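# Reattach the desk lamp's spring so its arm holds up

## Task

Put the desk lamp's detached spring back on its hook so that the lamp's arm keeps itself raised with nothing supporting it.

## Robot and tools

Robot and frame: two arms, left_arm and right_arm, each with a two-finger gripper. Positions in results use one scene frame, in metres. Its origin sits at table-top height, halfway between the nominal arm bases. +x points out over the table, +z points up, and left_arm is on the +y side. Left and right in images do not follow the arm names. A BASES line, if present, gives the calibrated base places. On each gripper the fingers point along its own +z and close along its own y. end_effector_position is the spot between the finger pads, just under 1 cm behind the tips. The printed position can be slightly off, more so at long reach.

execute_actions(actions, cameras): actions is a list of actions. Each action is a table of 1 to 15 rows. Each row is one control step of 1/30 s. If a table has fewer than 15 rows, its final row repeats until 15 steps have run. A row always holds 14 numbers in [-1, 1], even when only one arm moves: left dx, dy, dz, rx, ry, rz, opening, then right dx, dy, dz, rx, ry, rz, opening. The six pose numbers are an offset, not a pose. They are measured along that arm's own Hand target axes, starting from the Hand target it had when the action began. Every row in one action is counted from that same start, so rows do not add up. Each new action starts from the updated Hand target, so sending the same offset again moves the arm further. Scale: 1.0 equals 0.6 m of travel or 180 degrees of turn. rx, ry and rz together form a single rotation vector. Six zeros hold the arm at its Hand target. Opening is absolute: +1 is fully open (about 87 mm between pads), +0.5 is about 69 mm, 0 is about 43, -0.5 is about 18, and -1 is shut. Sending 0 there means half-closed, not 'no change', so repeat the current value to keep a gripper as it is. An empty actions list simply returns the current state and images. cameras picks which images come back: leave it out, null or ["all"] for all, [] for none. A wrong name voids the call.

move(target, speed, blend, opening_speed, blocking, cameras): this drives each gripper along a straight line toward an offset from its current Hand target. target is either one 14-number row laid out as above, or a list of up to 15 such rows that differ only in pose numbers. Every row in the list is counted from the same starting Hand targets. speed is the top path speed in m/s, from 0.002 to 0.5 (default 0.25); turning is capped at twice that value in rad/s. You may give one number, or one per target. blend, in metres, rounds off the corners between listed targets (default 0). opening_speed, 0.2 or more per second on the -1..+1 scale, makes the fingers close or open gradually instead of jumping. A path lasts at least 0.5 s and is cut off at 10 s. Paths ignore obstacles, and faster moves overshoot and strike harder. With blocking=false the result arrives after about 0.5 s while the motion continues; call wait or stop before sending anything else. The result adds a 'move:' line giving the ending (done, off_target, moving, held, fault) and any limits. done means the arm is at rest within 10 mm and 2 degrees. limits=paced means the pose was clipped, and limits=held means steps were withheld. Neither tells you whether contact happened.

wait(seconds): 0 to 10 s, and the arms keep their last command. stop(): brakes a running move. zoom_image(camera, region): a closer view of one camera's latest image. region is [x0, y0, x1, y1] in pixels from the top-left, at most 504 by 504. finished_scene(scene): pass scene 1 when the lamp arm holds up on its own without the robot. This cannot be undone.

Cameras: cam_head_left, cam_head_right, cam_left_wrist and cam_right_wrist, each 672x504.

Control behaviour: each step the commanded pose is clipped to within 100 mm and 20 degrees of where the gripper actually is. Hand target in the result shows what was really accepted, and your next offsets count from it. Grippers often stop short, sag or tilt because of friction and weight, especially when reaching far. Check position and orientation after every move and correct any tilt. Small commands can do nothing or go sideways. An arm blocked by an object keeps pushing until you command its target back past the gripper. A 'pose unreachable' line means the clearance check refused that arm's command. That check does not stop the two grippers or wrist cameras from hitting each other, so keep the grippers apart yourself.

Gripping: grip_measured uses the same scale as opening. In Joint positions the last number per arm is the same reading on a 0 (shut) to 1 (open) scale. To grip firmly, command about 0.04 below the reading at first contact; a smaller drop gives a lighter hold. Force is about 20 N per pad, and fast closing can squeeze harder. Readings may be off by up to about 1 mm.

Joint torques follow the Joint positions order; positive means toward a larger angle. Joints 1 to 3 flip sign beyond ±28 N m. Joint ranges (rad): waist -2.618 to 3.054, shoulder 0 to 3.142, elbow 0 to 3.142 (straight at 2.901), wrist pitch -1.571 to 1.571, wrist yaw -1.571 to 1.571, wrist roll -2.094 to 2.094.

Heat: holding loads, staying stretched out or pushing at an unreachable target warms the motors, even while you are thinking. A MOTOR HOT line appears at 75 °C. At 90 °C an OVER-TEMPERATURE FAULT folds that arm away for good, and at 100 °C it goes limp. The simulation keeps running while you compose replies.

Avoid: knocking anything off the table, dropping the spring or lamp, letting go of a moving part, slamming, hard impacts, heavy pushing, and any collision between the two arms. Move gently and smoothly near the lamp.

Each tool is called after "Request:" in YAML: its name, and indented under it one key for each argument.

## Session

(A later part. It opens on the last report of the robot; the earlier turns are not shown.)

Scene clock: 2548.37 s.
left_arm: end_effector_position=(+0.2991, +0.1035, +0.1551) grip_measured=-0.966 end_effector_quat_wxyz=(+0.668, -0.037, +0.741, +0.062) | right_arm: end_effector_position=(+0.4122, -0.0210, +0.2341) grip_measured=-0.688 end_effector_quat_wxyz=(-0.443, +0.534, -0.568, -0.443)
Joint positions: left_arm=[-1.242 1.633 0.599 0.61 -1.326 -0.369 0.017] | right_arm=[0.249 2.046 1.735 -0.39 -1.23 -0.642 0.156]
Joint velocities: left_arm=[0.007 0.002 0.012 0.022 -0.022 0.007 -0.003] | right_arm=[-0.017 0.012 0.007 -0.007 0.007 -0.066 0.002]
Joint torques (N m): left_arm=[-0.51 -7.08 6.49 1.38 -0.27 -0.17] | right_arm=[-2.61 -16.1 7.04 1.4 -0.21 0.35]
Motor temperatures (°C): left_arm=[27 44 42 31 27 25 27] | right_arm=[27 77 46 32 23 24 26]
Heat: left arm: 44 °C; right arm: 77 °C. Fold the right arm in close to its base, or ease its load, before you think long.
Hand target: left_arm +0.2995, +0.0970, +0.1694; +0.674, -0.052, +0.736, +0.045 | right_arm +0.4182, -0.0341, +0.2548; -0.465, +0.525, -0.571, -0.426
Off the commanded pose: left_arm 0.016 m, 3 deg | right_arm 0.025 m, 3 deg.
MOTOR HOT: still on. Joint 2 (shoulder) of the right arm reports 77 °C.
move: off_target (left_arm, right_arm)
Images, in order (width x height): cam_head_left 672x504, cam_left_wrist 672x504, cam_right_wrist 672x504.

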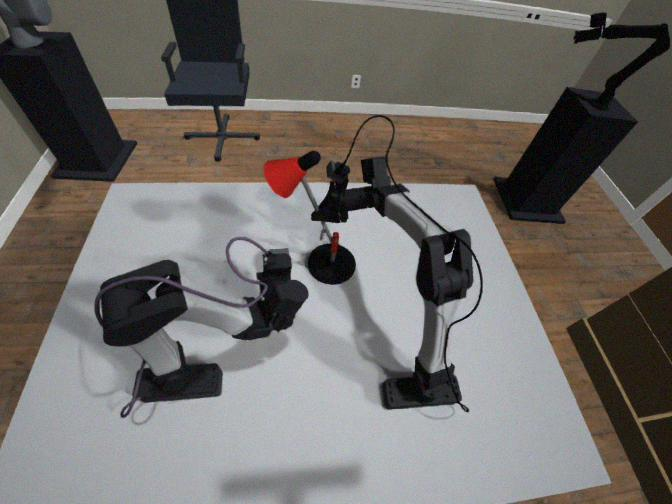

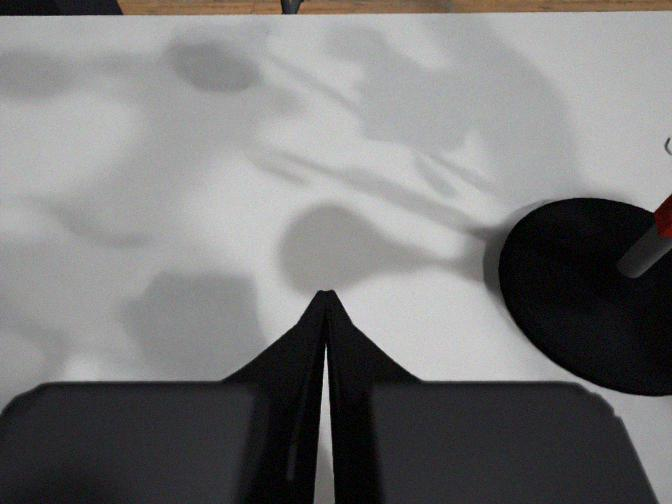

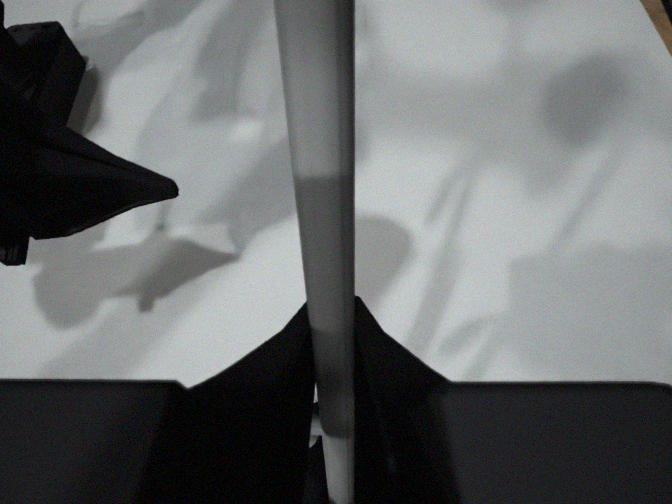

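Request:
move:
  target: [0,0,0,0,0,0,-1,-0.0032,-0.0015,-0.0432,0,-0.0722,0,-0.9]
  speed: 0.06

Scene clock: 2569.50 s.
left_arm: end_effector_position=(+0.2991, +0.1035, +0.1551) grip_measured=-0.966 end_effector_quat_wxyz=(+0.668, -0.037, +0.741, +0.062) | right_arm: end_effector_position=(+0.4108, -0.0464, +0.2463) grip_measured=-0.687 end_effector_quat_wxyz=(+0.509, -0.479, +0.519, +0.491)
Joint positions: left_arm=[-1.242 1.633 0.599 0.61 -1.326 -0.369 0.017] | right_arm=[0.167 1.994 1.358 0.641 -1.363 0.028 0.157]
Joint velocities: left_arm=[0.012 0.002 0.017 0.007 0.007 -0.007 -0.003] | right_arm=[-0.007 -0.002 -0.002 -0.022 0.037 0.007 -0.005]
Joint torques (N m): left_arm=[-0.5 -7.06 6.48 1.38 -0.27 -0.17] | right_arm=[-2.74 -12.89 7.75 1.73 0.04 0.51]
Motor temperatures (°C): left_arm=[27 44 42 31 27 25 27] | right_arm=[27 74 46 32 23 24 26]
Heat: left arm: 44 °C; right arm: 74 °C. Fold the right arm in close to its base, or ease its load, before you think long.
Hand target: left_arm +0.2995, +0.0970, +0.1694; +0.674, -0.052, +0.736, +0.045 | right_arm +0.4166, -0.0589, +0.2633; +0.529, -0.471, +0.514, +0.484
Off the commanded pose: left_arm 0.016 m, 3 deg | right_arm 0.021 m, 2 deg.
MOTOR HOT: still on. Joint 2 (shoulder) of the right arm reports 74 °C.
move: off_target (left_arm, right_arm)

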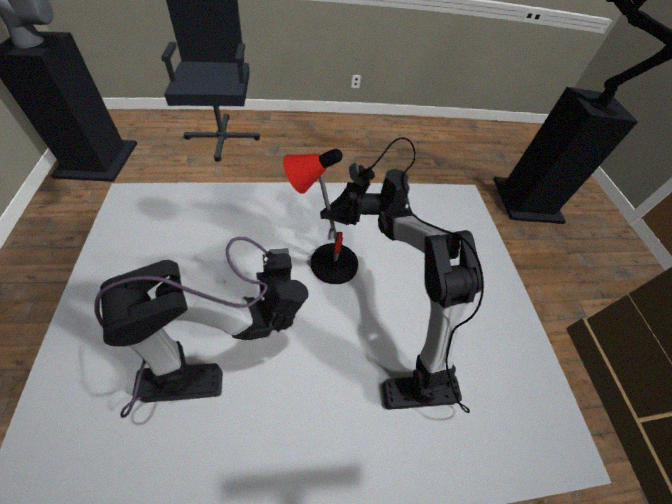

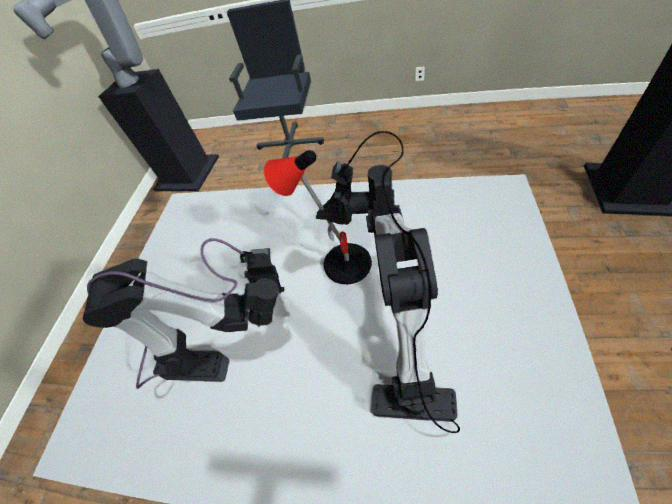

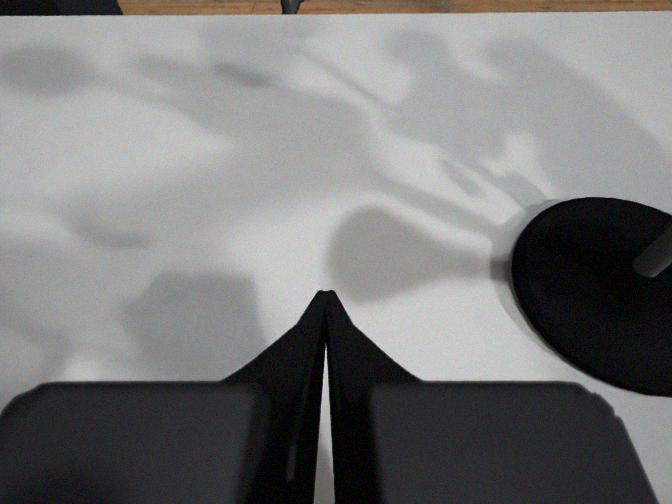

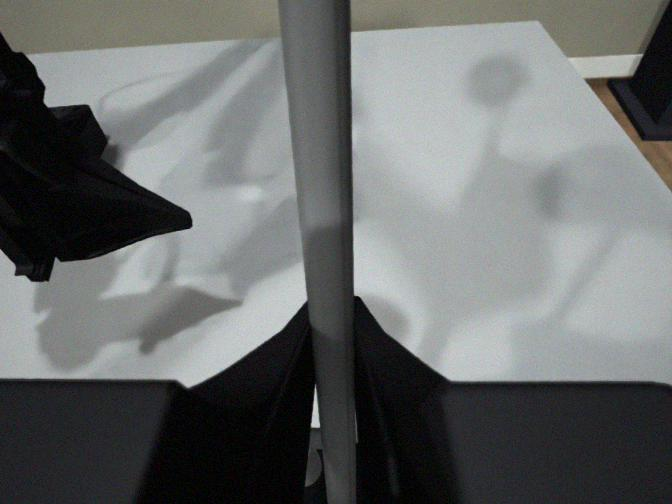

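Request:
zoom_image:
  camera: "cam_head_left"
  region: [260, 120, 420, 300]

Request:
zoom_image:
  camera: "cam_head_right"
  region: [240, 120, 420, 300]

Scaled by 2.800 from the camera's 672x504 image, which has a finer 960x720 frame.

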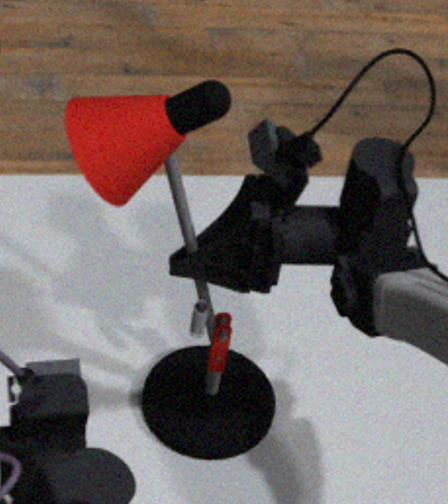

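Scaled by 2.800 from the camera's 672x504 image, which has a finer 960x720 frame.

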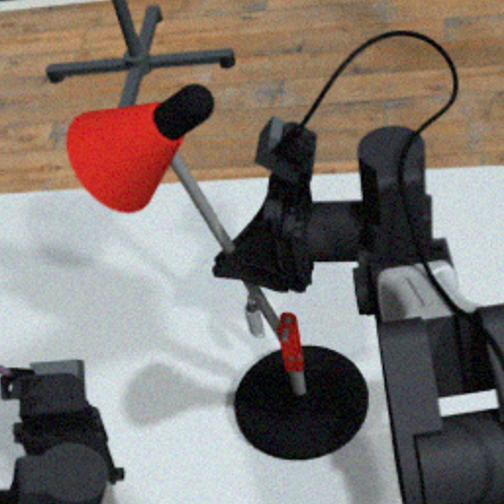

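Request:
move:
  target: [-0.0102,-0.256,-0.0357,0.0994,-0.0279,0.0056,-1,0.0002,0.0006,0.0066,0,0,0,-0.9]
  speed: 0.15

Scene clock: 2614.57 s.
left_arm: end_effector_position=(+0.3015, -0.0488, +0.1678) grip_measured=-0.966 end_effector_quat_wxyz=(+0.700, +0.068, +0.709, -0.048) | right_arm: end_effector_position=(+0.4117, -0.0462, +0.2462) grip_measured=-0.687 end_effector_quat_wxyz=(+0.510, -0.477, +0.519, +0.492)
Joint positions: left_arm=[-1.341 2 0.931 1.033 -1.14 -0.006 0.017] | right_arm=[0.167 1.999 1.358 0.662 -1.361 0.046 0.157]
Joint velocities: left_arm=[0.007 -0.002 0.002 0.007 0.037 -0.022 -0.035] | right_arm=[-0.002 -0.007 0.007 -0.037 -0.11 0.022 -0.009]
Joint torques (N m): left_arm=[-0.47 -6.99 6.43 1.8 0.02 -0.03] | right_arm=[-1.99 -12.9 7.64 1.73 0.14 0.5]
Motor temperatures (°C): left_arm=[27 44 42 31 27 25 26] | right_arm=[27 68 45 33 23 24 26]
Heat: left arm: 44 °C; right arm: 68 °C.
Hand target: left_arm +0.3007, -0.0578, +0.1748; +0.705, +0.063, +0.704, -0.062 | right_arm +0.4166, -0.0549, +0.2631; +0.529, -0.471, +0.514, +0.484
Off the commanded pose: left_arm 0.014 m, 2 deg | right_arm 0.020 m, 3 deg.
MOTOR HOT: cleared for the motors of the right arm.
move: off_target (left_arm, right_arm)

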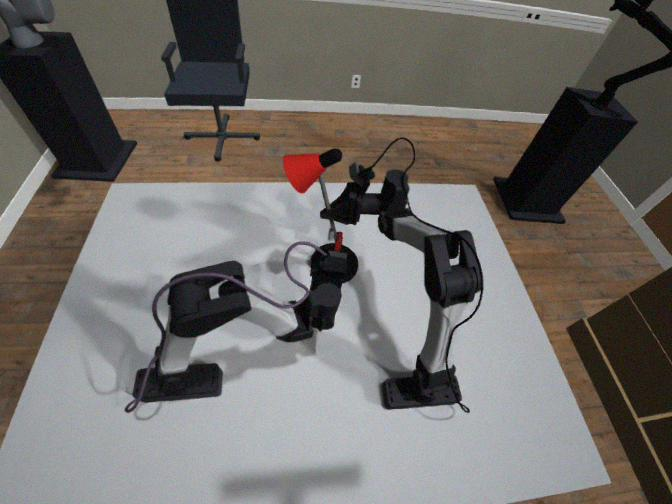

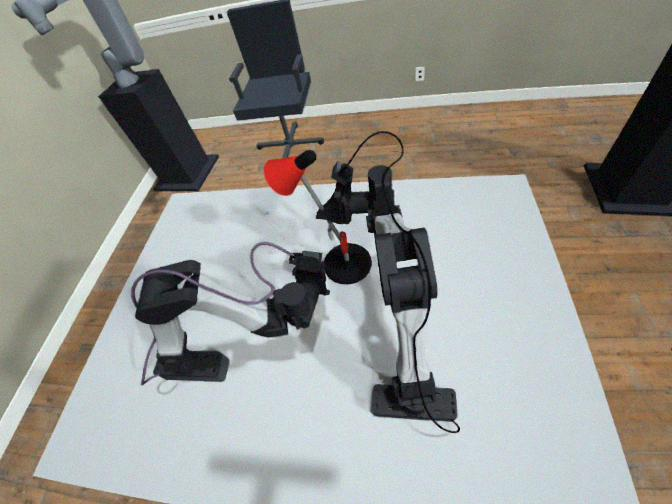

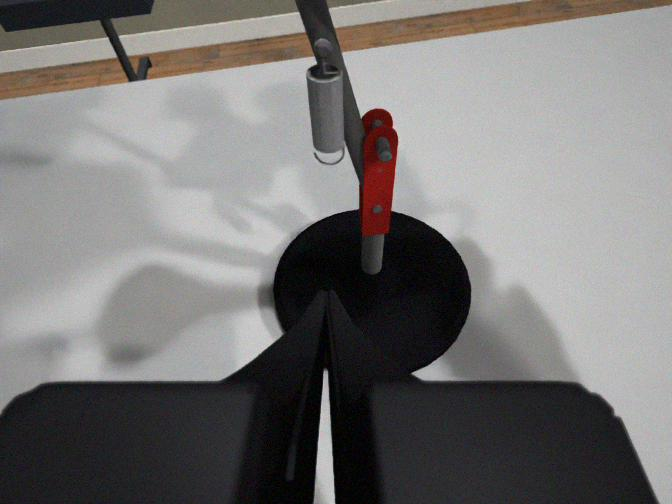

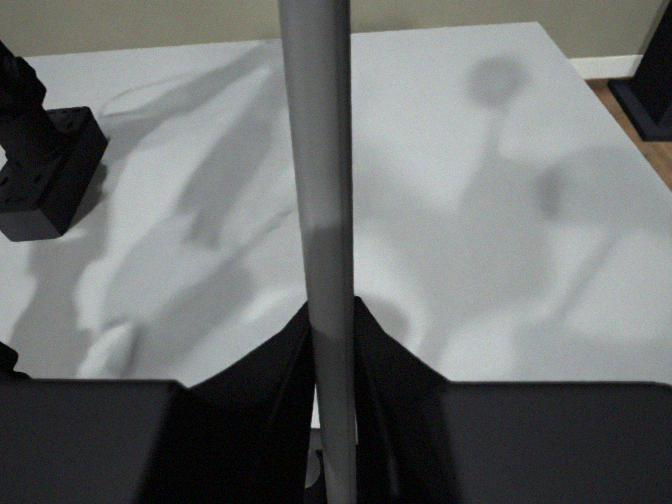

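Request:
zoom_image:
  camera: "cam_left_wrist"
  region: [270, 0, 450, 290]

Scaled by 1.738 from the camera's 672x504 image, which has a finer 960x720 frame.

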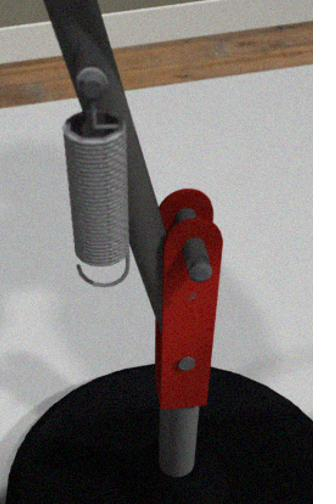

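Request:
zoom_image:
  camera: "cam_left_wrist"
  region: [300, 30, 410, 180]

Scaled by 3.360 from the camera's 672x504 image, which has a finer 960x720 frame.

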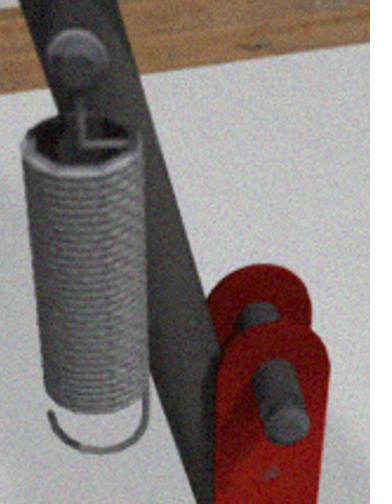

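Request:
zoom_image:
  camera: "cam_head_left"
  region: [300, 150, 420, 240]

Request:
zoom_image:
  camera: "cam_head_right"
  region: [290, 150, 420, 250]

Scaled by 4.200 from the camera's 672x504 image, which has a finer 960x720 frame.

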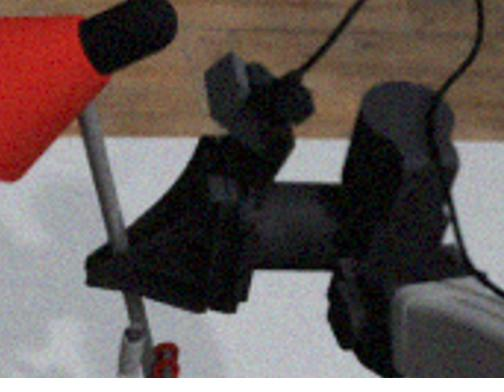

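Scaled by 3.877 from the camera's 672x504 image, which has a finer 960x720 frame.

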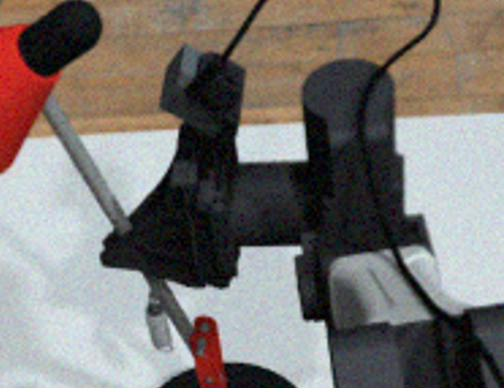

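Request:
move:
  target: [0.05,0.0995,-0.019,0.0667,0,0,-1,0,0,0,0,0,0,-0.9]
  speed: 0.15
  cameras: ["cam_left_wrist","cam_right_wrist"]

Request:
zoom_image:
  camera: "cam_left_wrist"
  region: [220, 0, 460, 300]

Scene clock: 2779.80 s.
left_arm: end_effector_position=(+0.2962, +0.0044, +0.1328) grip_measured=-0.966 end_effector_quat_wxyz=(+0.684, +0.149, +0.703, -0.122) | right_arm: end_effector_position=(+0.4117, -0.0461, +0.2463) grip_measured=-0.687 end_effector_quat_wxyz=(+0.510, -0.477, +0.519, +0.493)
Joint positions: left_arm=[-1.24 1.901 0.545 1.306 -0.816 -0.005 0.017] | right_arm=[0.167 1.999 1.358 0.663 -1.361 0.047 0.157]
Joint velocities: left_arm=[-0.002 0.007 -0.022 0.051 -0.007 -0.081 -0.013] | right_arm=[-0.007 0.032 0.002 0.022 -0.022 0.081 0.002]
Joint torques (N m): left_arm=[0.8 -7.92 3.67 2 0.02 -0.06] | right_arm=[-1.96 -12.94 7.62 1.74 0.13 0.53]
Motor temperatures (°C): left_arm=[27 43 41 34 27 25 26] | right_arm=[27 71 44 36 23 24 27]
Heat: left arm: 43 °C; right arm: 71 °C.
Hand target: left_arm +0.2988, +0.0037, +0.1469; +0.694, +0.137, +0.694, -0.135 | right_arm +0.4165, -0.0549, +0.2632; +0.529, -0.471, +0.514, +0.484
Off the commanded pose: left_arm 0.013 m, 3 deg | right_arm 0.020 m, 3 deg.
move: off_target (left_arm, right_arm)
Images, in order (width x height): cam_left_wrist 672x504, cam_right_wrist 672x504.

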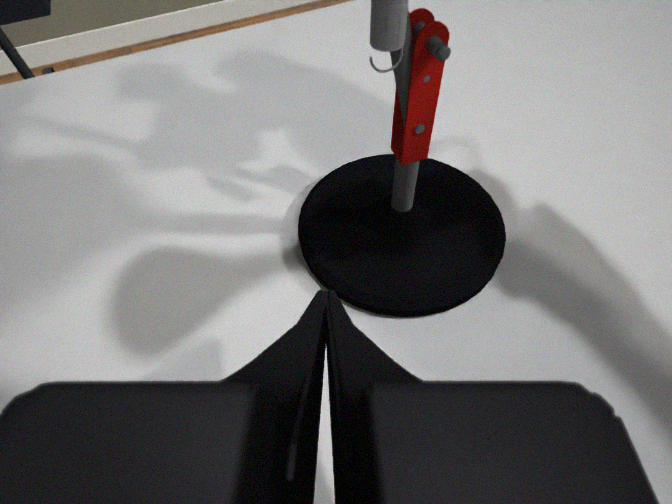

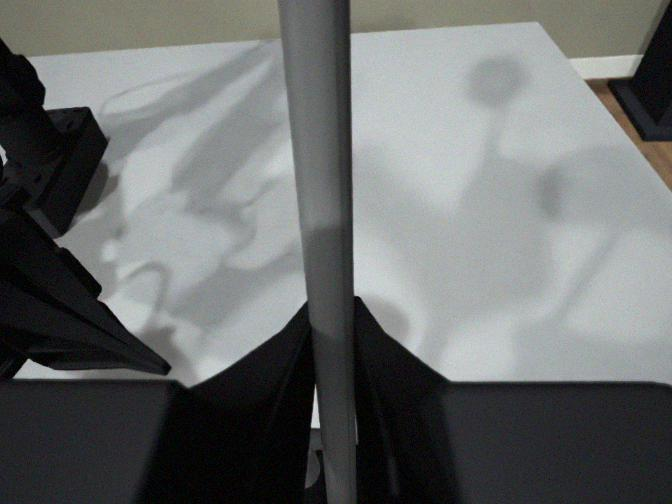

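Scaled by 1.680 from the camera's 672x504 image, which has a finer 960x720 frame.

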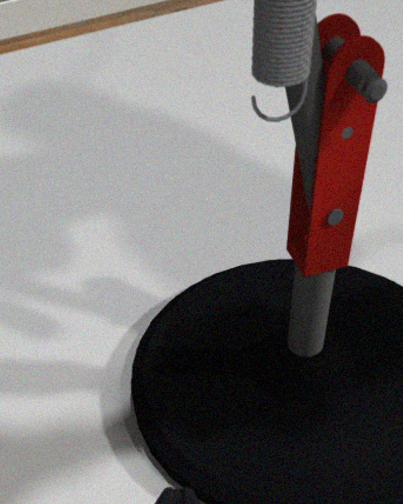

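Request:
move:
  target: [-0.0488,-0.0763,0.0937,-0.0672,-0.1109,0.0109,-0.2,0,0,0,0,0,0,-0.9]
  speed: 0.1
  opening_speed: 1.0
  cameras: ["cam_left_wrist","cam_head_left"]

Request:
zoom_image:
  camera: "cam_left_wrist"
  region: [220, 60, 460, 360]

Scene clock: 2818.63 s.
left_arm: end_effector_position=(+0.3367, -0.0546, +0.1697) grip_measured=-0.200 end_effector_quat_wxyz=(+0.760, +0.077, +0.642, -0.066) | right_arm: end_effector_position=(+0.4117, -0.0461, +0.2463) grip_measured=-0.687 end_effector_quat_wxyz=(+0.510, -0.477, +0.519, +0.493)
Joint positions: left_arm=[-1.26 2.207 0.956 1.559 -0.994 0.292 0.4] | right_arm=[0.167 1.999 1.358 0.663 -1.361 0.047 0.157]
Joint velocities: left_arm=[-0.002 -0.007 -0.002 -0.051 0.051 0.051 0.001] | right_arm=[-0.017 0.002 -0.012 -0.007 0.022 -0.022 0.005]
Joint torques (N m): left_arm=[-0.65 -7.58 5.41 1.7 0.04 -0.05] | right_arm=[-1.98 -12.96 7.62 1.74 0.14 0.52]
Motor temperatures (°C): left_arm=[27 44 40 35 27 25 26] | right_arm=[27 71 44 36 23 24 27]
Heat: left arm: 44 °C; right arm: 71 °C.
Hand target: left_arm +0.3348, -0.0593, +0.1746; +0.818, +0.050, +0.569, -0.072 | right_arm +0.4166, -0.0549, +0.2631; +0.529, -0.471, +0.514, +0.484
Off the commanded pose: left_arm 0.009 m, 11 deg | right_arm 0.020 m, 3 deg.
joint sent to its limit (left arm) — joint 4 (wrist pitch), upper limit. The joint targets are off in orientation, not in position.
move: off_target (left_arm, right_arm)
Images, in order (width x height): cam_head_left 672x504, cam_left_wrist 672x504.

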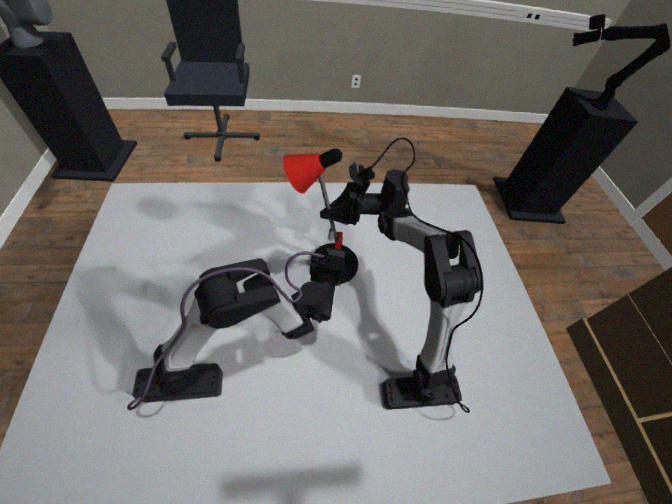

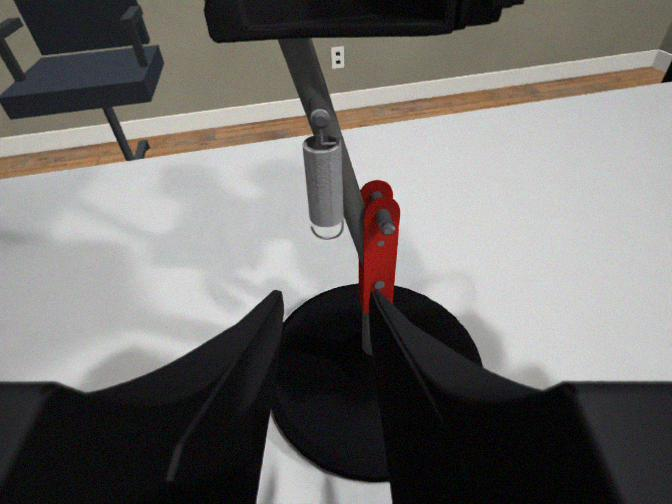

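Scaled by 1.680 from the camera's 672x504 image, which has a finer 960x720 frame.

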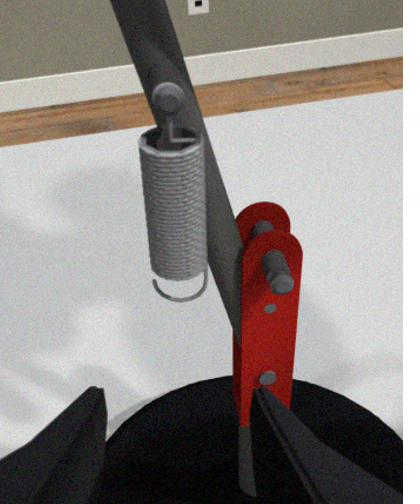

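Request:
move:
  target: [0.0098,0.0017,0.0957,0,0.0444,0,-0.2,0,0,0,0,0,0,-0.9]
  speed: 0.06
  cameras: ["cam_left_wrist","cam_head_left","cam_head_right"]

Request:
zoom_image:
  camera: "cam_left_wrist"
  region: [200, 150, 440, 450]

Scene clock: 2838.33 s.
left_arm: end_effector_position=(+0.3863, -0.0640, +0.1864) grip_measured=-0.200 end_effector_quat_wxyz=(+0.775, +0.059, +0.626, -0.064) | right_arm: end_effector_position=(+0.4117, -0.0461, +0.2463) grip_measured=-0.687 end_effector_quat_wxyz=(+0.510, -0.477, +0.519, +0.493)
Joint positions: left_arm=[-1.161 2.263 1.114 1.5 -0.918 0.293 0.4] | right_arm=[0.167 1.999 1.358 0.663 -1.361 0.047 0.157]
Joint velocities: left_arm=[-0.002 -0.017 0.007 0.022 -0.007 -0.007 0.001] | right_arm=[0.007 0.002 -0.012 0.037 0.007 0.051 -0.019]
Joint torques (N m): left_arm=[0.7 -8.24 5.96 1.41 0.17 -0.15] | right_arm=[-1.98 -12.93 7.61 1.73 0.14 0.52]
Motor temperatures (°C): left_arm=[27 44 41 36 27 25 26] | right_arm=[27 71 44 36 23 24 27]
Heat: left arm: 44 °C; right arm: 71 °C.
Hand target: left_arm +0.3904, -0.0671, +0.1884; +0.776, +0.056, +0.624, -0.067 | right_arm +0.4166, -0.0549, +0.2631; +0.529, -0.471, +0.514, +0.484
Off the commanded pose: left_arm 0.006 m, 1 deg | right_arm 0.020 m, 3 deg.
move: off_target (right_arm)
Images, in order (width x height): cam_head_left 672x504, cam_head_right 672x504, cam_left_wrist 672x504.

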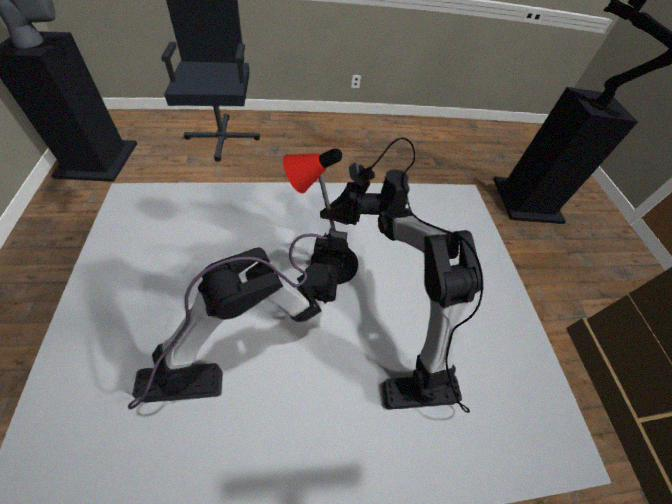

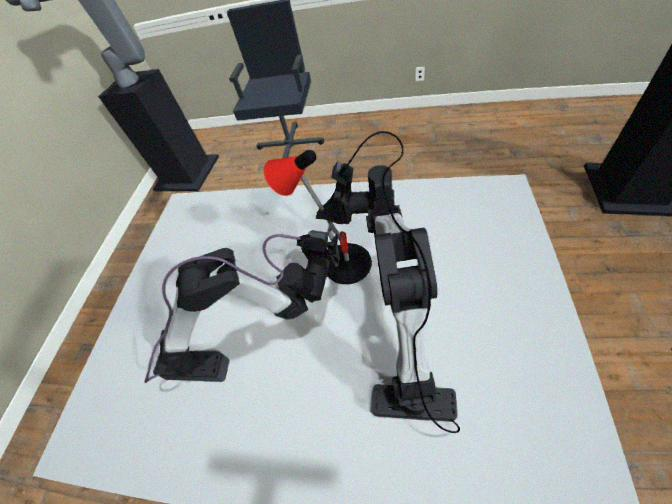

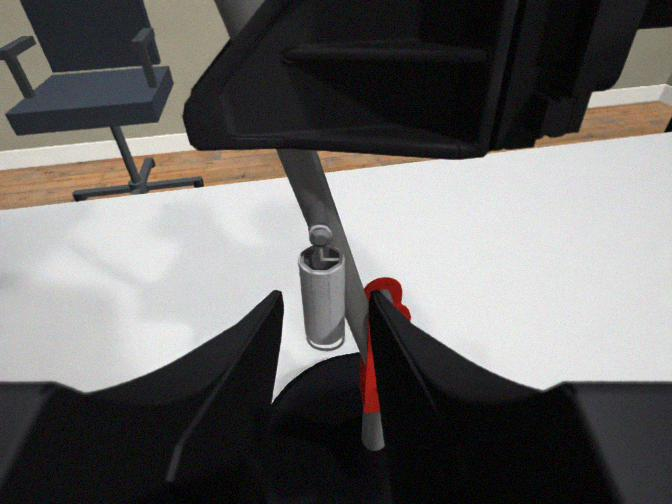

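Scaled by 1.680 from the camera's 672x504 image, which has a finer 960x720 frame.

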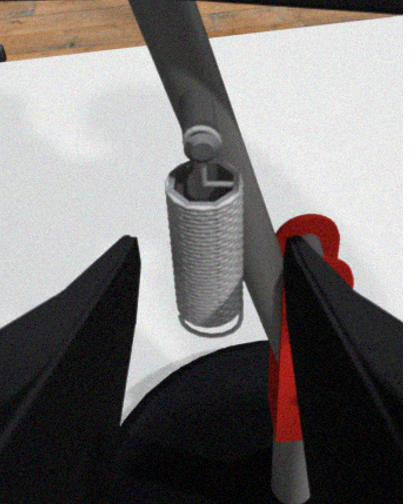

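Request:
move:
  target: [0,0,-0.015,0,0,0,-0.2,0,0,0,0,0,0,-0.9]
  speed: 0.05
  cameras: ["cam_left_wrist"]

Request:
zoom_image:
  camera: "cam_left_wrist"
  region: [220, 180, 430, 400]

Scene clock: 2968.03 s.
left_arm: end_effector_position=(+0.3864, -0.0638, +0.1863) grip_measured=-0.200 end_effector_quat_wxyz=(+0.775, +0.058, +0.627, -0.063) | right_arm: end_effector_position=(+0.4117, -0.0461, +0.2463) grip_measured=-0.687 end_effector_quat_wxyz=(+0.510, -0.477, +0.519, +0.493)
Joint positions: left_arm=[-1.161 2.263 1.114 1.499 -0.92 0.293 0.4] | right_arm=[0.167 1.999 1.358 0.663 -1.361 0.047 0.157]
Joint velocities: left_arm=[-0.002 0.002 0.002 -0.022 -0.007 0.051 0.004] | right_arm=[0.002 -0.002 -0.012 0.022 -0.007 0.051 -0.002]
Joint torques (N m): left_arm=[-0.91 -8.58 4.1 1.7 0.05 -0.06] | right_arm=[-1.99 -12.93 7.62 1.73 0.14 0.52]
Motor temperatures (°C): left_arm=[27 46 41 33 27 25 26] | right_arm=[27 71 44 36 23 25 28]
Heat: left arm: 46 °C; right arm: 71 °C.
Hand target: left_arm +0.3817, -0.0657, +0.1865; +0.776, +0.056, +0.624, -0.067 | right_arm +0.4166, -0.0549, +0.2631; +0.529, -0.471, +0.514, +0.484
Off the commanded pose: left_arm 0.005 m, 1 deg | right_arm 0.020 m, 3 deg.
move: off_target (right_arm)
Images, in order (width x height): cam_left_wrist 672x504.

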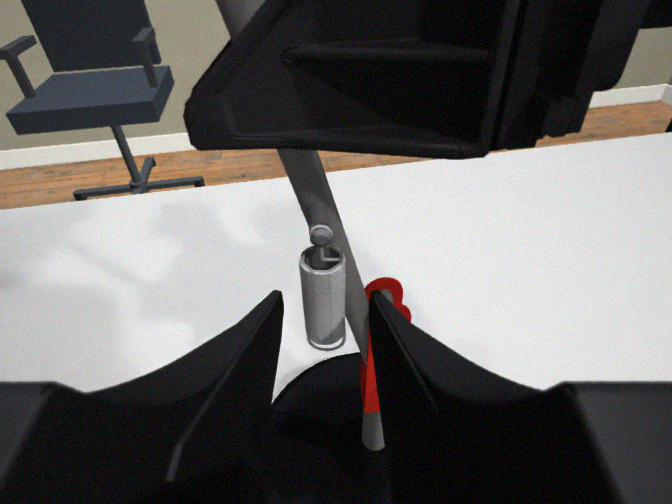

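Scaled by 2.291 from the camera's 672x504 image, which has a finer 960x720 frame.

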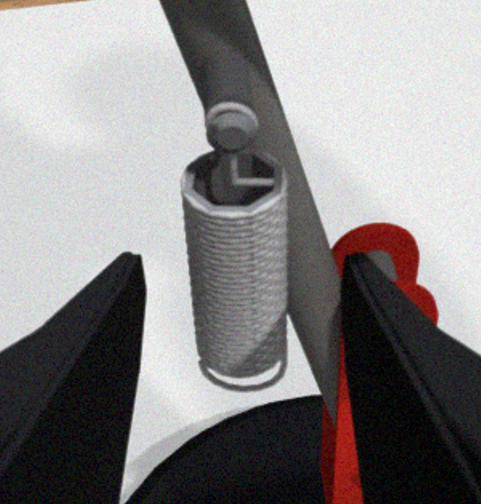

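Request:
move:
  target: [0,0,-0.0167,0,0,0,-0.2,0,0,0,0,0,0,-0.9]
  speed: 0.05
  cameras: ["cam_left_wrist"]

Request:
zoom_image:
  camera: "cam_left_wrist"
  region: [220, 180, 430, 400]

Scene clock: 2973.00 s.
left_arm: end_effector_position=(+0.3750, -0.0638, +0.1822) grip_measured=-0.200 end_effector_quat_wxyz=(+0.774, +0.060, +0.628, -0.064) | right_arm: end_effector_position=(+0.4117, -0.0461, +0.2463) grip_measured=-0.687 end_effector_quat_wxyz=(+0.510, -0.477, +0.519, +0.493)
Joint positions: left_arm=[-1.185 2.263 1.089 1.529 -0.939 0.303 0.4] | right_arm=[0.167 1.999 1.358 0.663 -1.361 0.047 0.157]
Joint velocities: left_arm=[-0.002 -0.012 0.002 0.022 -0.051 0.037 0.011] | right_arm=[-0.002 -0.002 0.007 -0.066 -0.022 0.095 -0.012]
Joint torques (N m): left_arm=[-0.54 -8.75 3.97 1.7 0.06 -0.04] | right_arm=[-1.98 -12.93 7.62 1.73 0.14 0.52]
Motor temperatures (°C): left_arm=[27 47 41 33 27 25 26] | right_arm=[27 71 44 36 23 25 28]
Heat: left arm: 47 °C; right arm: 71 °C.
Hand target: left_arm +0.3719, -0.0641, +0.1844; +0.776, +0.056, +0.624, -0.067 | right_arm +0.4166, -0.0549, +0.2631; +0.529, -0.471, +0.514, +0.484
Off the commanded pose: left_arm 0.004 m, 1 deg | right_arm 0.020 m, 3 deg.
move: off_target (right_arm)
Images, in order (width x height): cam_left_wrist 672x504.

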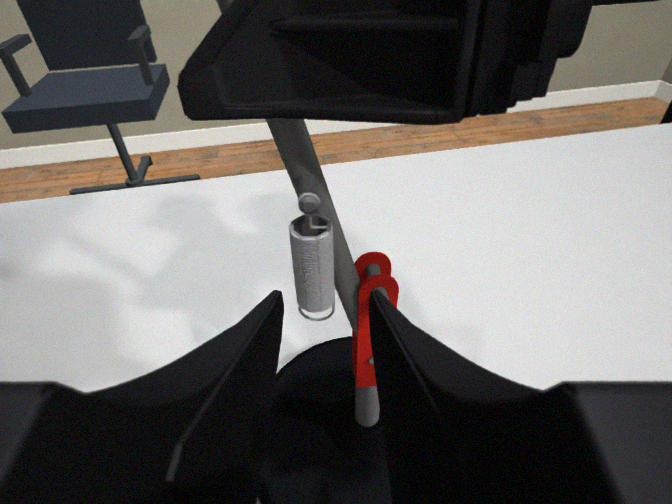

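Scaled by 2.291 from the camera's 672x504 image, which has a finer 960x720 frame.

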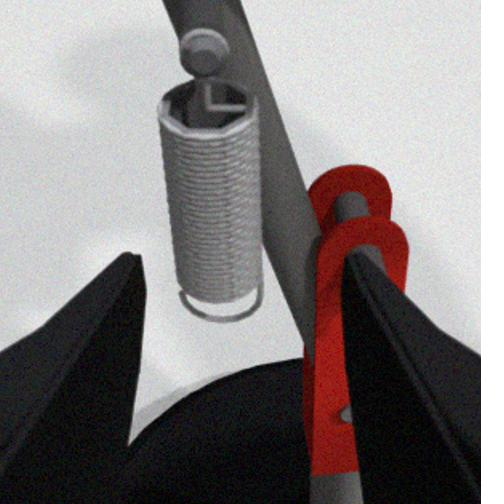

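Request:
move:
  target: [0,0,0,0,0,0,-0.7,0,0,0,0,0,0,-0.9]
  speed: 0.05
  opening_speed: 0.5
  cameras: ["cam_left_wrist"]

Request:
zoom_image:
  camera: "cam_left_wrist"
  region: [220, 180, 430, 400]

Scene clock: 2990.07 s.
left_arm: end_effector_position=(+0.3751, -0.0636, +0.1823) grip_measured=-0.700 end_effector_quat_wxyz=(+0.774, +0.059, +0.627, -0.064) | right_arm: end_effector_position=(+0.4117, -0.0461, +0.2463) grip_measured=-0.687 end_effector_quat_wxyz=(+0.510, -0.477, +0.519, +0.493)
Joint positions: left_arm=[-1.185 2.263 1.089 1.53 -0.94 0.304 0.15] | right_arm=[0.167 1.999 1.358 0.663 -1.361 0.047 0.157]
Joint velocities: left_arm=[-0.007 0.007 -0.012 0.007 0.037 0.037 -0.016] | right_arm=[0.017 -0.007 -0.002 -0.066 -0.037 -0.066 -0.002]
Joint torques (N m): left_arm=[-0.54 -8.75 3.97 1.69 0.07 -0.04] | right_arm=[-1.99 -12.93 7.61 1.73 0.14 0.52]
Motor temperatures (°C): left_arm=[27 47 40 33 27 25 26] | right_arm=[27 71 44 36 23 25 28]
Heat: left arm: 47 °C; right arm: 71 °C.
Hand target: left_arm +0.3719, -0.0641, +0.1844; +0.776, +0.056, +0.624, -0.067 | right_arm +0.4166, -0.0549, +0.2631; +0.529, -0.471, +0.514, +0.484
Off the commanded pose: left_arm 0.004 m, 1 deg | right_arm 0.020 m, 3 deg.
move: off_target (right_arm)
Images, in order (width x height): cam_left_wrist 672x504.

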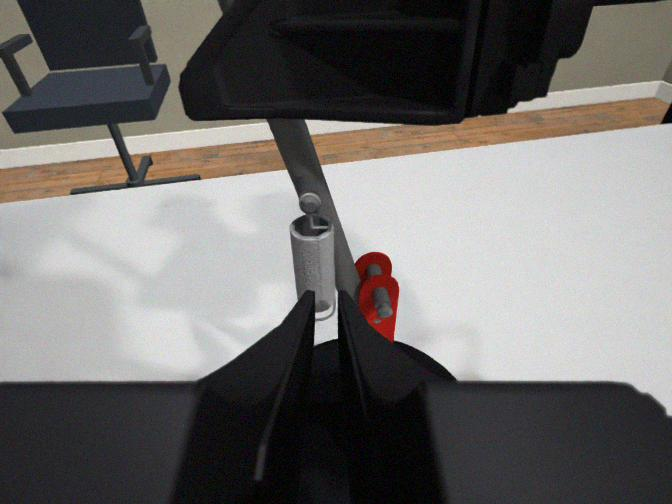

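Scaled by 2.291 from the camera's 672x504 image, which has a finer 960x720 frame.

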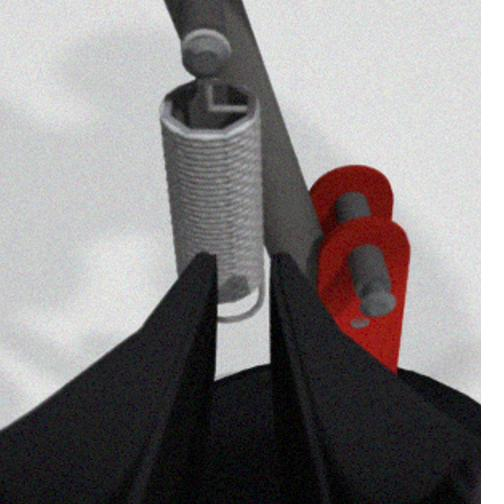

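Request:
execute_actions:
  actions:
    - [[0,0,0,0,0,0,-0.2,0,0,0,0,0,0,-0.9]]
  cameras: []

Request:
move:
  target: [-0.0063,0.0005,0.0333,0,0,0,-0.2,0,0,0,0,0,0,-0.9]
  speed: 0.05
  cameras: ["cam_left_wrist"]

Request:
zoom_image:
  camera: "cam_left_wrist"
  region: [220, 180, 430, 400]

Scene clock: 3024.23 s.
left_arm: end_effector_position=(+0.3751, -0.0636, +0.1823) grip_measured=-0.200 end_effector_quat_wxyz=(+0.774, +0.060, +0.627, -0.064) | right_arm: end_effector_position=(+0.4117, -0.0461, +0.2463) grip_measured=-0.687 end_effector_quat_wxyz=(+0.510, -0.477, +0.519, +0.493)
Joint positions: left_arm=[-1.185 2.263 1.089 1.53 -0.94 0.304 0.4] | right_arm=[0.167 1.999 1.358 0.663 -1.361 0.047 0.157]
Joint velocities: left_arm=[0.002 0.002 -0.002 -0.051 0.051 0.037 -0.001] | right_arm=[-0.002 0.002 0.007 -0.022 0.022 -0.066 -0.005]
Joint torques (N m): left_arm=[-0.55 -8.75 3.99 1.69 0.07 -0.05] | right_arm=[-1.99 -12.93 7.61 1.73 0.14 0.52]
Motor temperatures (°C): left_arm=[27 48 39 33 27 25 26] | right_arm=[27 71 44 36 23 25 28]
Heat: left arm: 48 °C; right arm: 71 °C.
Hand target: left_arm +0.3719, -0.0641, +0.1844; +0.776, +0.056, +0.624, -0.067 | right_arm +0.4166, -0.0549, +0.2631; +0.529, -0.471, +0.514, +0.484
Off the commanded pose: left_arm 0.004 m, 1 deg | right_arm 0.020 m, 3 deg.
No camera images: "cameras" was empty.

Scene clock: 3025.27 s.
left_arm: end_effector_position=(+0.3868, -0.0638, +0.1844) grip_measured=-0.200 end_effector_quat_wxyz=(+0.773, +0.063, +0.628, -0.060) | right_arm: end_effector_position=(+0.4117, -0.0461, +0.2463) grip_measured=-0.687 end_effector_quat_wxyz=(+0.510, -0.477, +0.519, +0.493)
Joint positions: left_arm=[-1.16 2.263 1.114 1.488 -0.917 0.296 0.4] | right_arm=[0.167 1.999 1.358 0.663 -1.361 0.047 0.157]
Joint velocities: left_arm=[-0.002 -0.002 0.012 0.007 0.037 0.051 0.001] | right_arm=[-0.012 0.007 -0.007 -0.007 0.037 -0.007 -0.002]
Joint torques (N m): left_arm=[0.61 -9.21 5.94 1.44 0.18 -0.17] | right_arm=[-1.99 -12.94 7.61 1.73 0.14 0.52]
Motor temperatures (°C): left_arm=[27 48 39 33 27 25 26] | right_arm=[27 71 44 36 23 25 28]
Heat: left arm: 48 °C; right arm: 71 °C.
Hand target: left_arm +0.3906, -0.0670, +0.1923; +0.776, +0.056, +0.624, -0.067 | right_arm +0.4166, -0.0549, +0.2631; +0.529, -0.471, +0.514, +0.484
Off the commanded pose: left_arm 0.009 m, 1 deg | right_arm 0.020 m, 3 deg.
move: off_target (right_arm)
Images, in order (width x height): cam_left_wrist 672x504.

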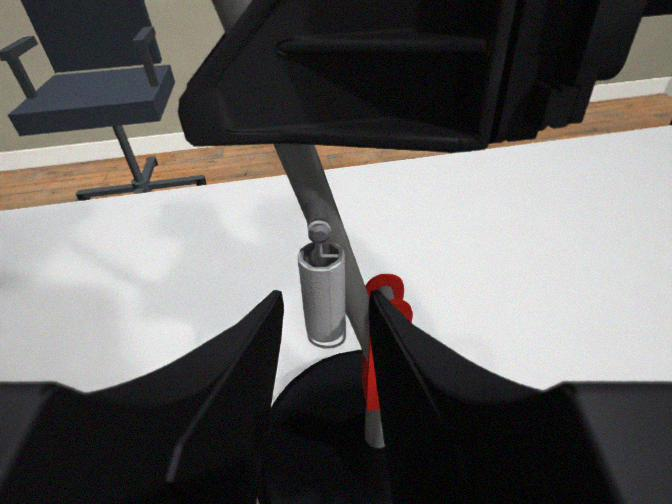

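Scaled by 2.291 from the camera's 672x504 image, which has a finer 960x720 frame.

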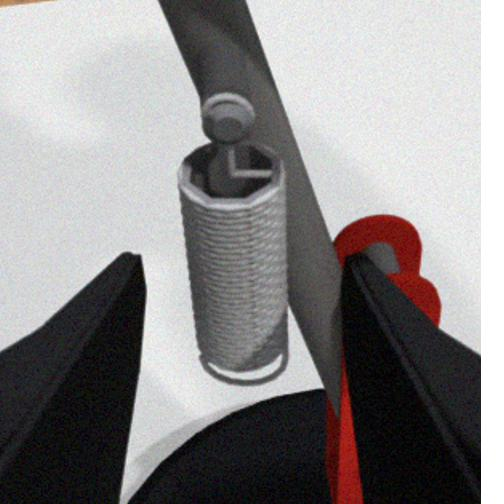

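Request:
move:
  target: [0,0,0,0,0,0,-0.68,0,0,0,0,0,0,-0.9]
  speed: 0.05
  opening_speed: 0.4
  cameras: ["cam_left_wrist"]

Request:
zoom_image:
  camera: "cam_left_wrist"
  region: [220, 180, 430, 400]

Scene clock: 3031.57 s.
left_arm: end_effector_position=(+0.3868, -0.0641, +0.1843) grip_measured=-0.582 end_effector_quat_wxyz=(+0.773, +0.064, +0.628, -0.060) | right_arm: end_effector_position=(+0.4117, -0.0461, +0.2463) grip_measured=-0.687 end_effector_quat_wxyz=(+0.510, -0.477, +0.519, +0.493)
Joint positions: left_arm=[-1.16 2.263 1.114 1.487 -0.916 0.295 0.209] | right_arm=[0.167 1.999 1.358 0.663 -1.361 0.047 0.157]
Joint velocities: left_arm=[-0.002 -0.007 -0.017 -0.007 0.007 -0.037 -0.008] | right_arm=[0.007 0.007 -0.007 0.007 -0.037 0.007 -0.005]
Joint torques (N m): left_arm=[0.64 -9.21 5.93 1.44 0.17 -0.17] | right_arm=[-1.99 -12.94 7.61 1.73 0.14 0.52]
Motor temperatures (°C): left_arm=[27 48 39 33 27 25 26] | right_arm=[27 71 44 36 23 25 28]
Heat: left arm: 48 °C; right arm: 71 °C.
Hand target: left_arm +0.3906, -0.0670, +0.1923; +0.776, +0.056, +0.624, -0.068 | right_arm +0.4166, -0.0549, +0.2631; +0.529, -0.471, +0.514, +0.484
Off the commanded pose: left_arm 0.009 m, 1 deg | right_arm 0.020 m, 3 deg.
move: off_target (right_arm)
Images, in order (width x height): cam_left_wrist 672x504.

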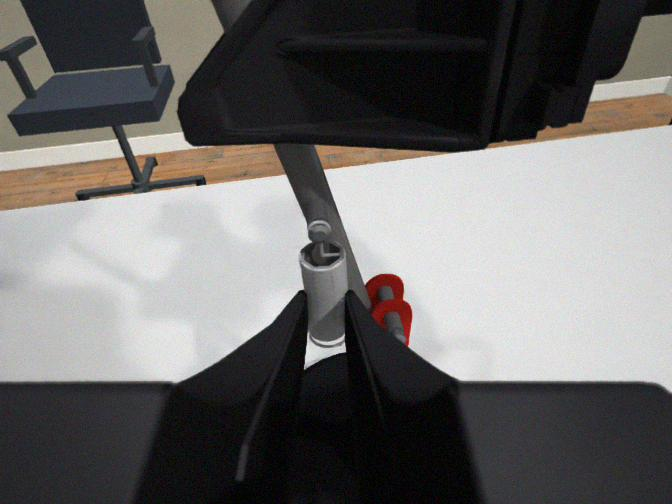

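Scaled by 2.291 from the camera's 672x504 image, which has a finer 960x720 frame.

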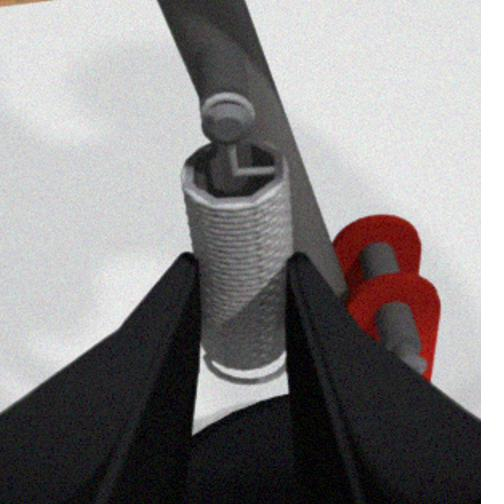

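Request:
move:
  target: [-0.0067,-0.0055,-0.0304,0,0,0,-0.68,0,0,0,0,0,0,-0.9]
  speed: 0.03
  cameras: ["cam_left_wrist"]

Request:
zoom_image:
  camera: "cam_left_wrist"
  region: [220, 180, 430, 400]

Scene clock: 3061.97 s.
left_arm: end_effector_position=(+0.3779, -0.0655, +0.1844) grip_measured=-0.582 end_effector_quat_wxyz=(+0.773, +0.060, +0.628, -0.061) | right_arm: end_effector_position=(+0.4105, -0.0461, +0.2460) grip_measured=-0.686 end_effector_quat_wxyz=(+0.508, -0.479, +0.518, +0.494)
Joint positions: left_arm=[-1.182 2.263 1.106 1.509 -0.942 0.306 0.209] | right_arm=[0.167 1.999 1.356 0.666 -1.367 0.048 0.157]
Joint velocities: left_arm=[0.002 -0.002 -0.002 -0.066 -0.007 0.007 0.008] | right_arm=[-0.002 0.007 -0.007 0.037 0.051 -0.037 -0.002]
Joint torques (N m): left_arm=[-1.16 -10.14 3.79 1.6 0.05 -0.05] | right_arm=[-2 -12.97 7.83 1.69 0.21 0.52]
Motor temperatures (°C): left_arm=[27 49 41 33 27 25 27] | right_arm=[27 72 45 36 23 25 28]
Heat: left arm: 49 °C; right arm: 72 °C.
Hand target: left_arm +0.3716, -0.0673, +0.1924; +0.776, +0.056, +0.624, -0.067 | right_arm +0.4166, -0.0549, +0.2632; +0.529, -0.471, +0.514, +0.484
Off the commanded pose: left_arm 0.010 m, 1 deg | right_arm 0.020 m, 3 deg.
move: off_target (right_arm)
Images, in order (width x height): cam_left_wrist 672x504.

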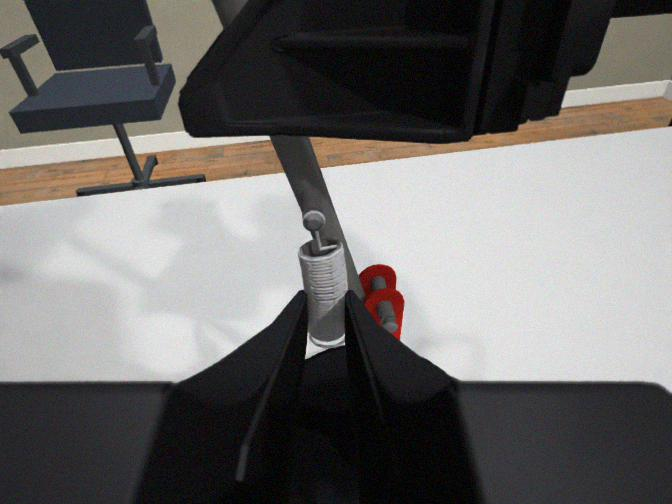

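Scaled by 2.291 from the camera's 672x504 image, which has a finer 960x720 frame.

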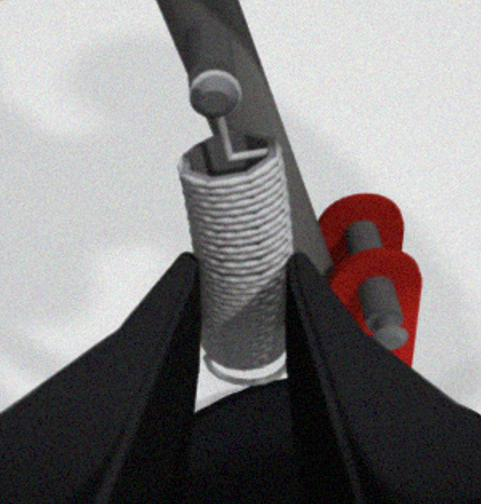

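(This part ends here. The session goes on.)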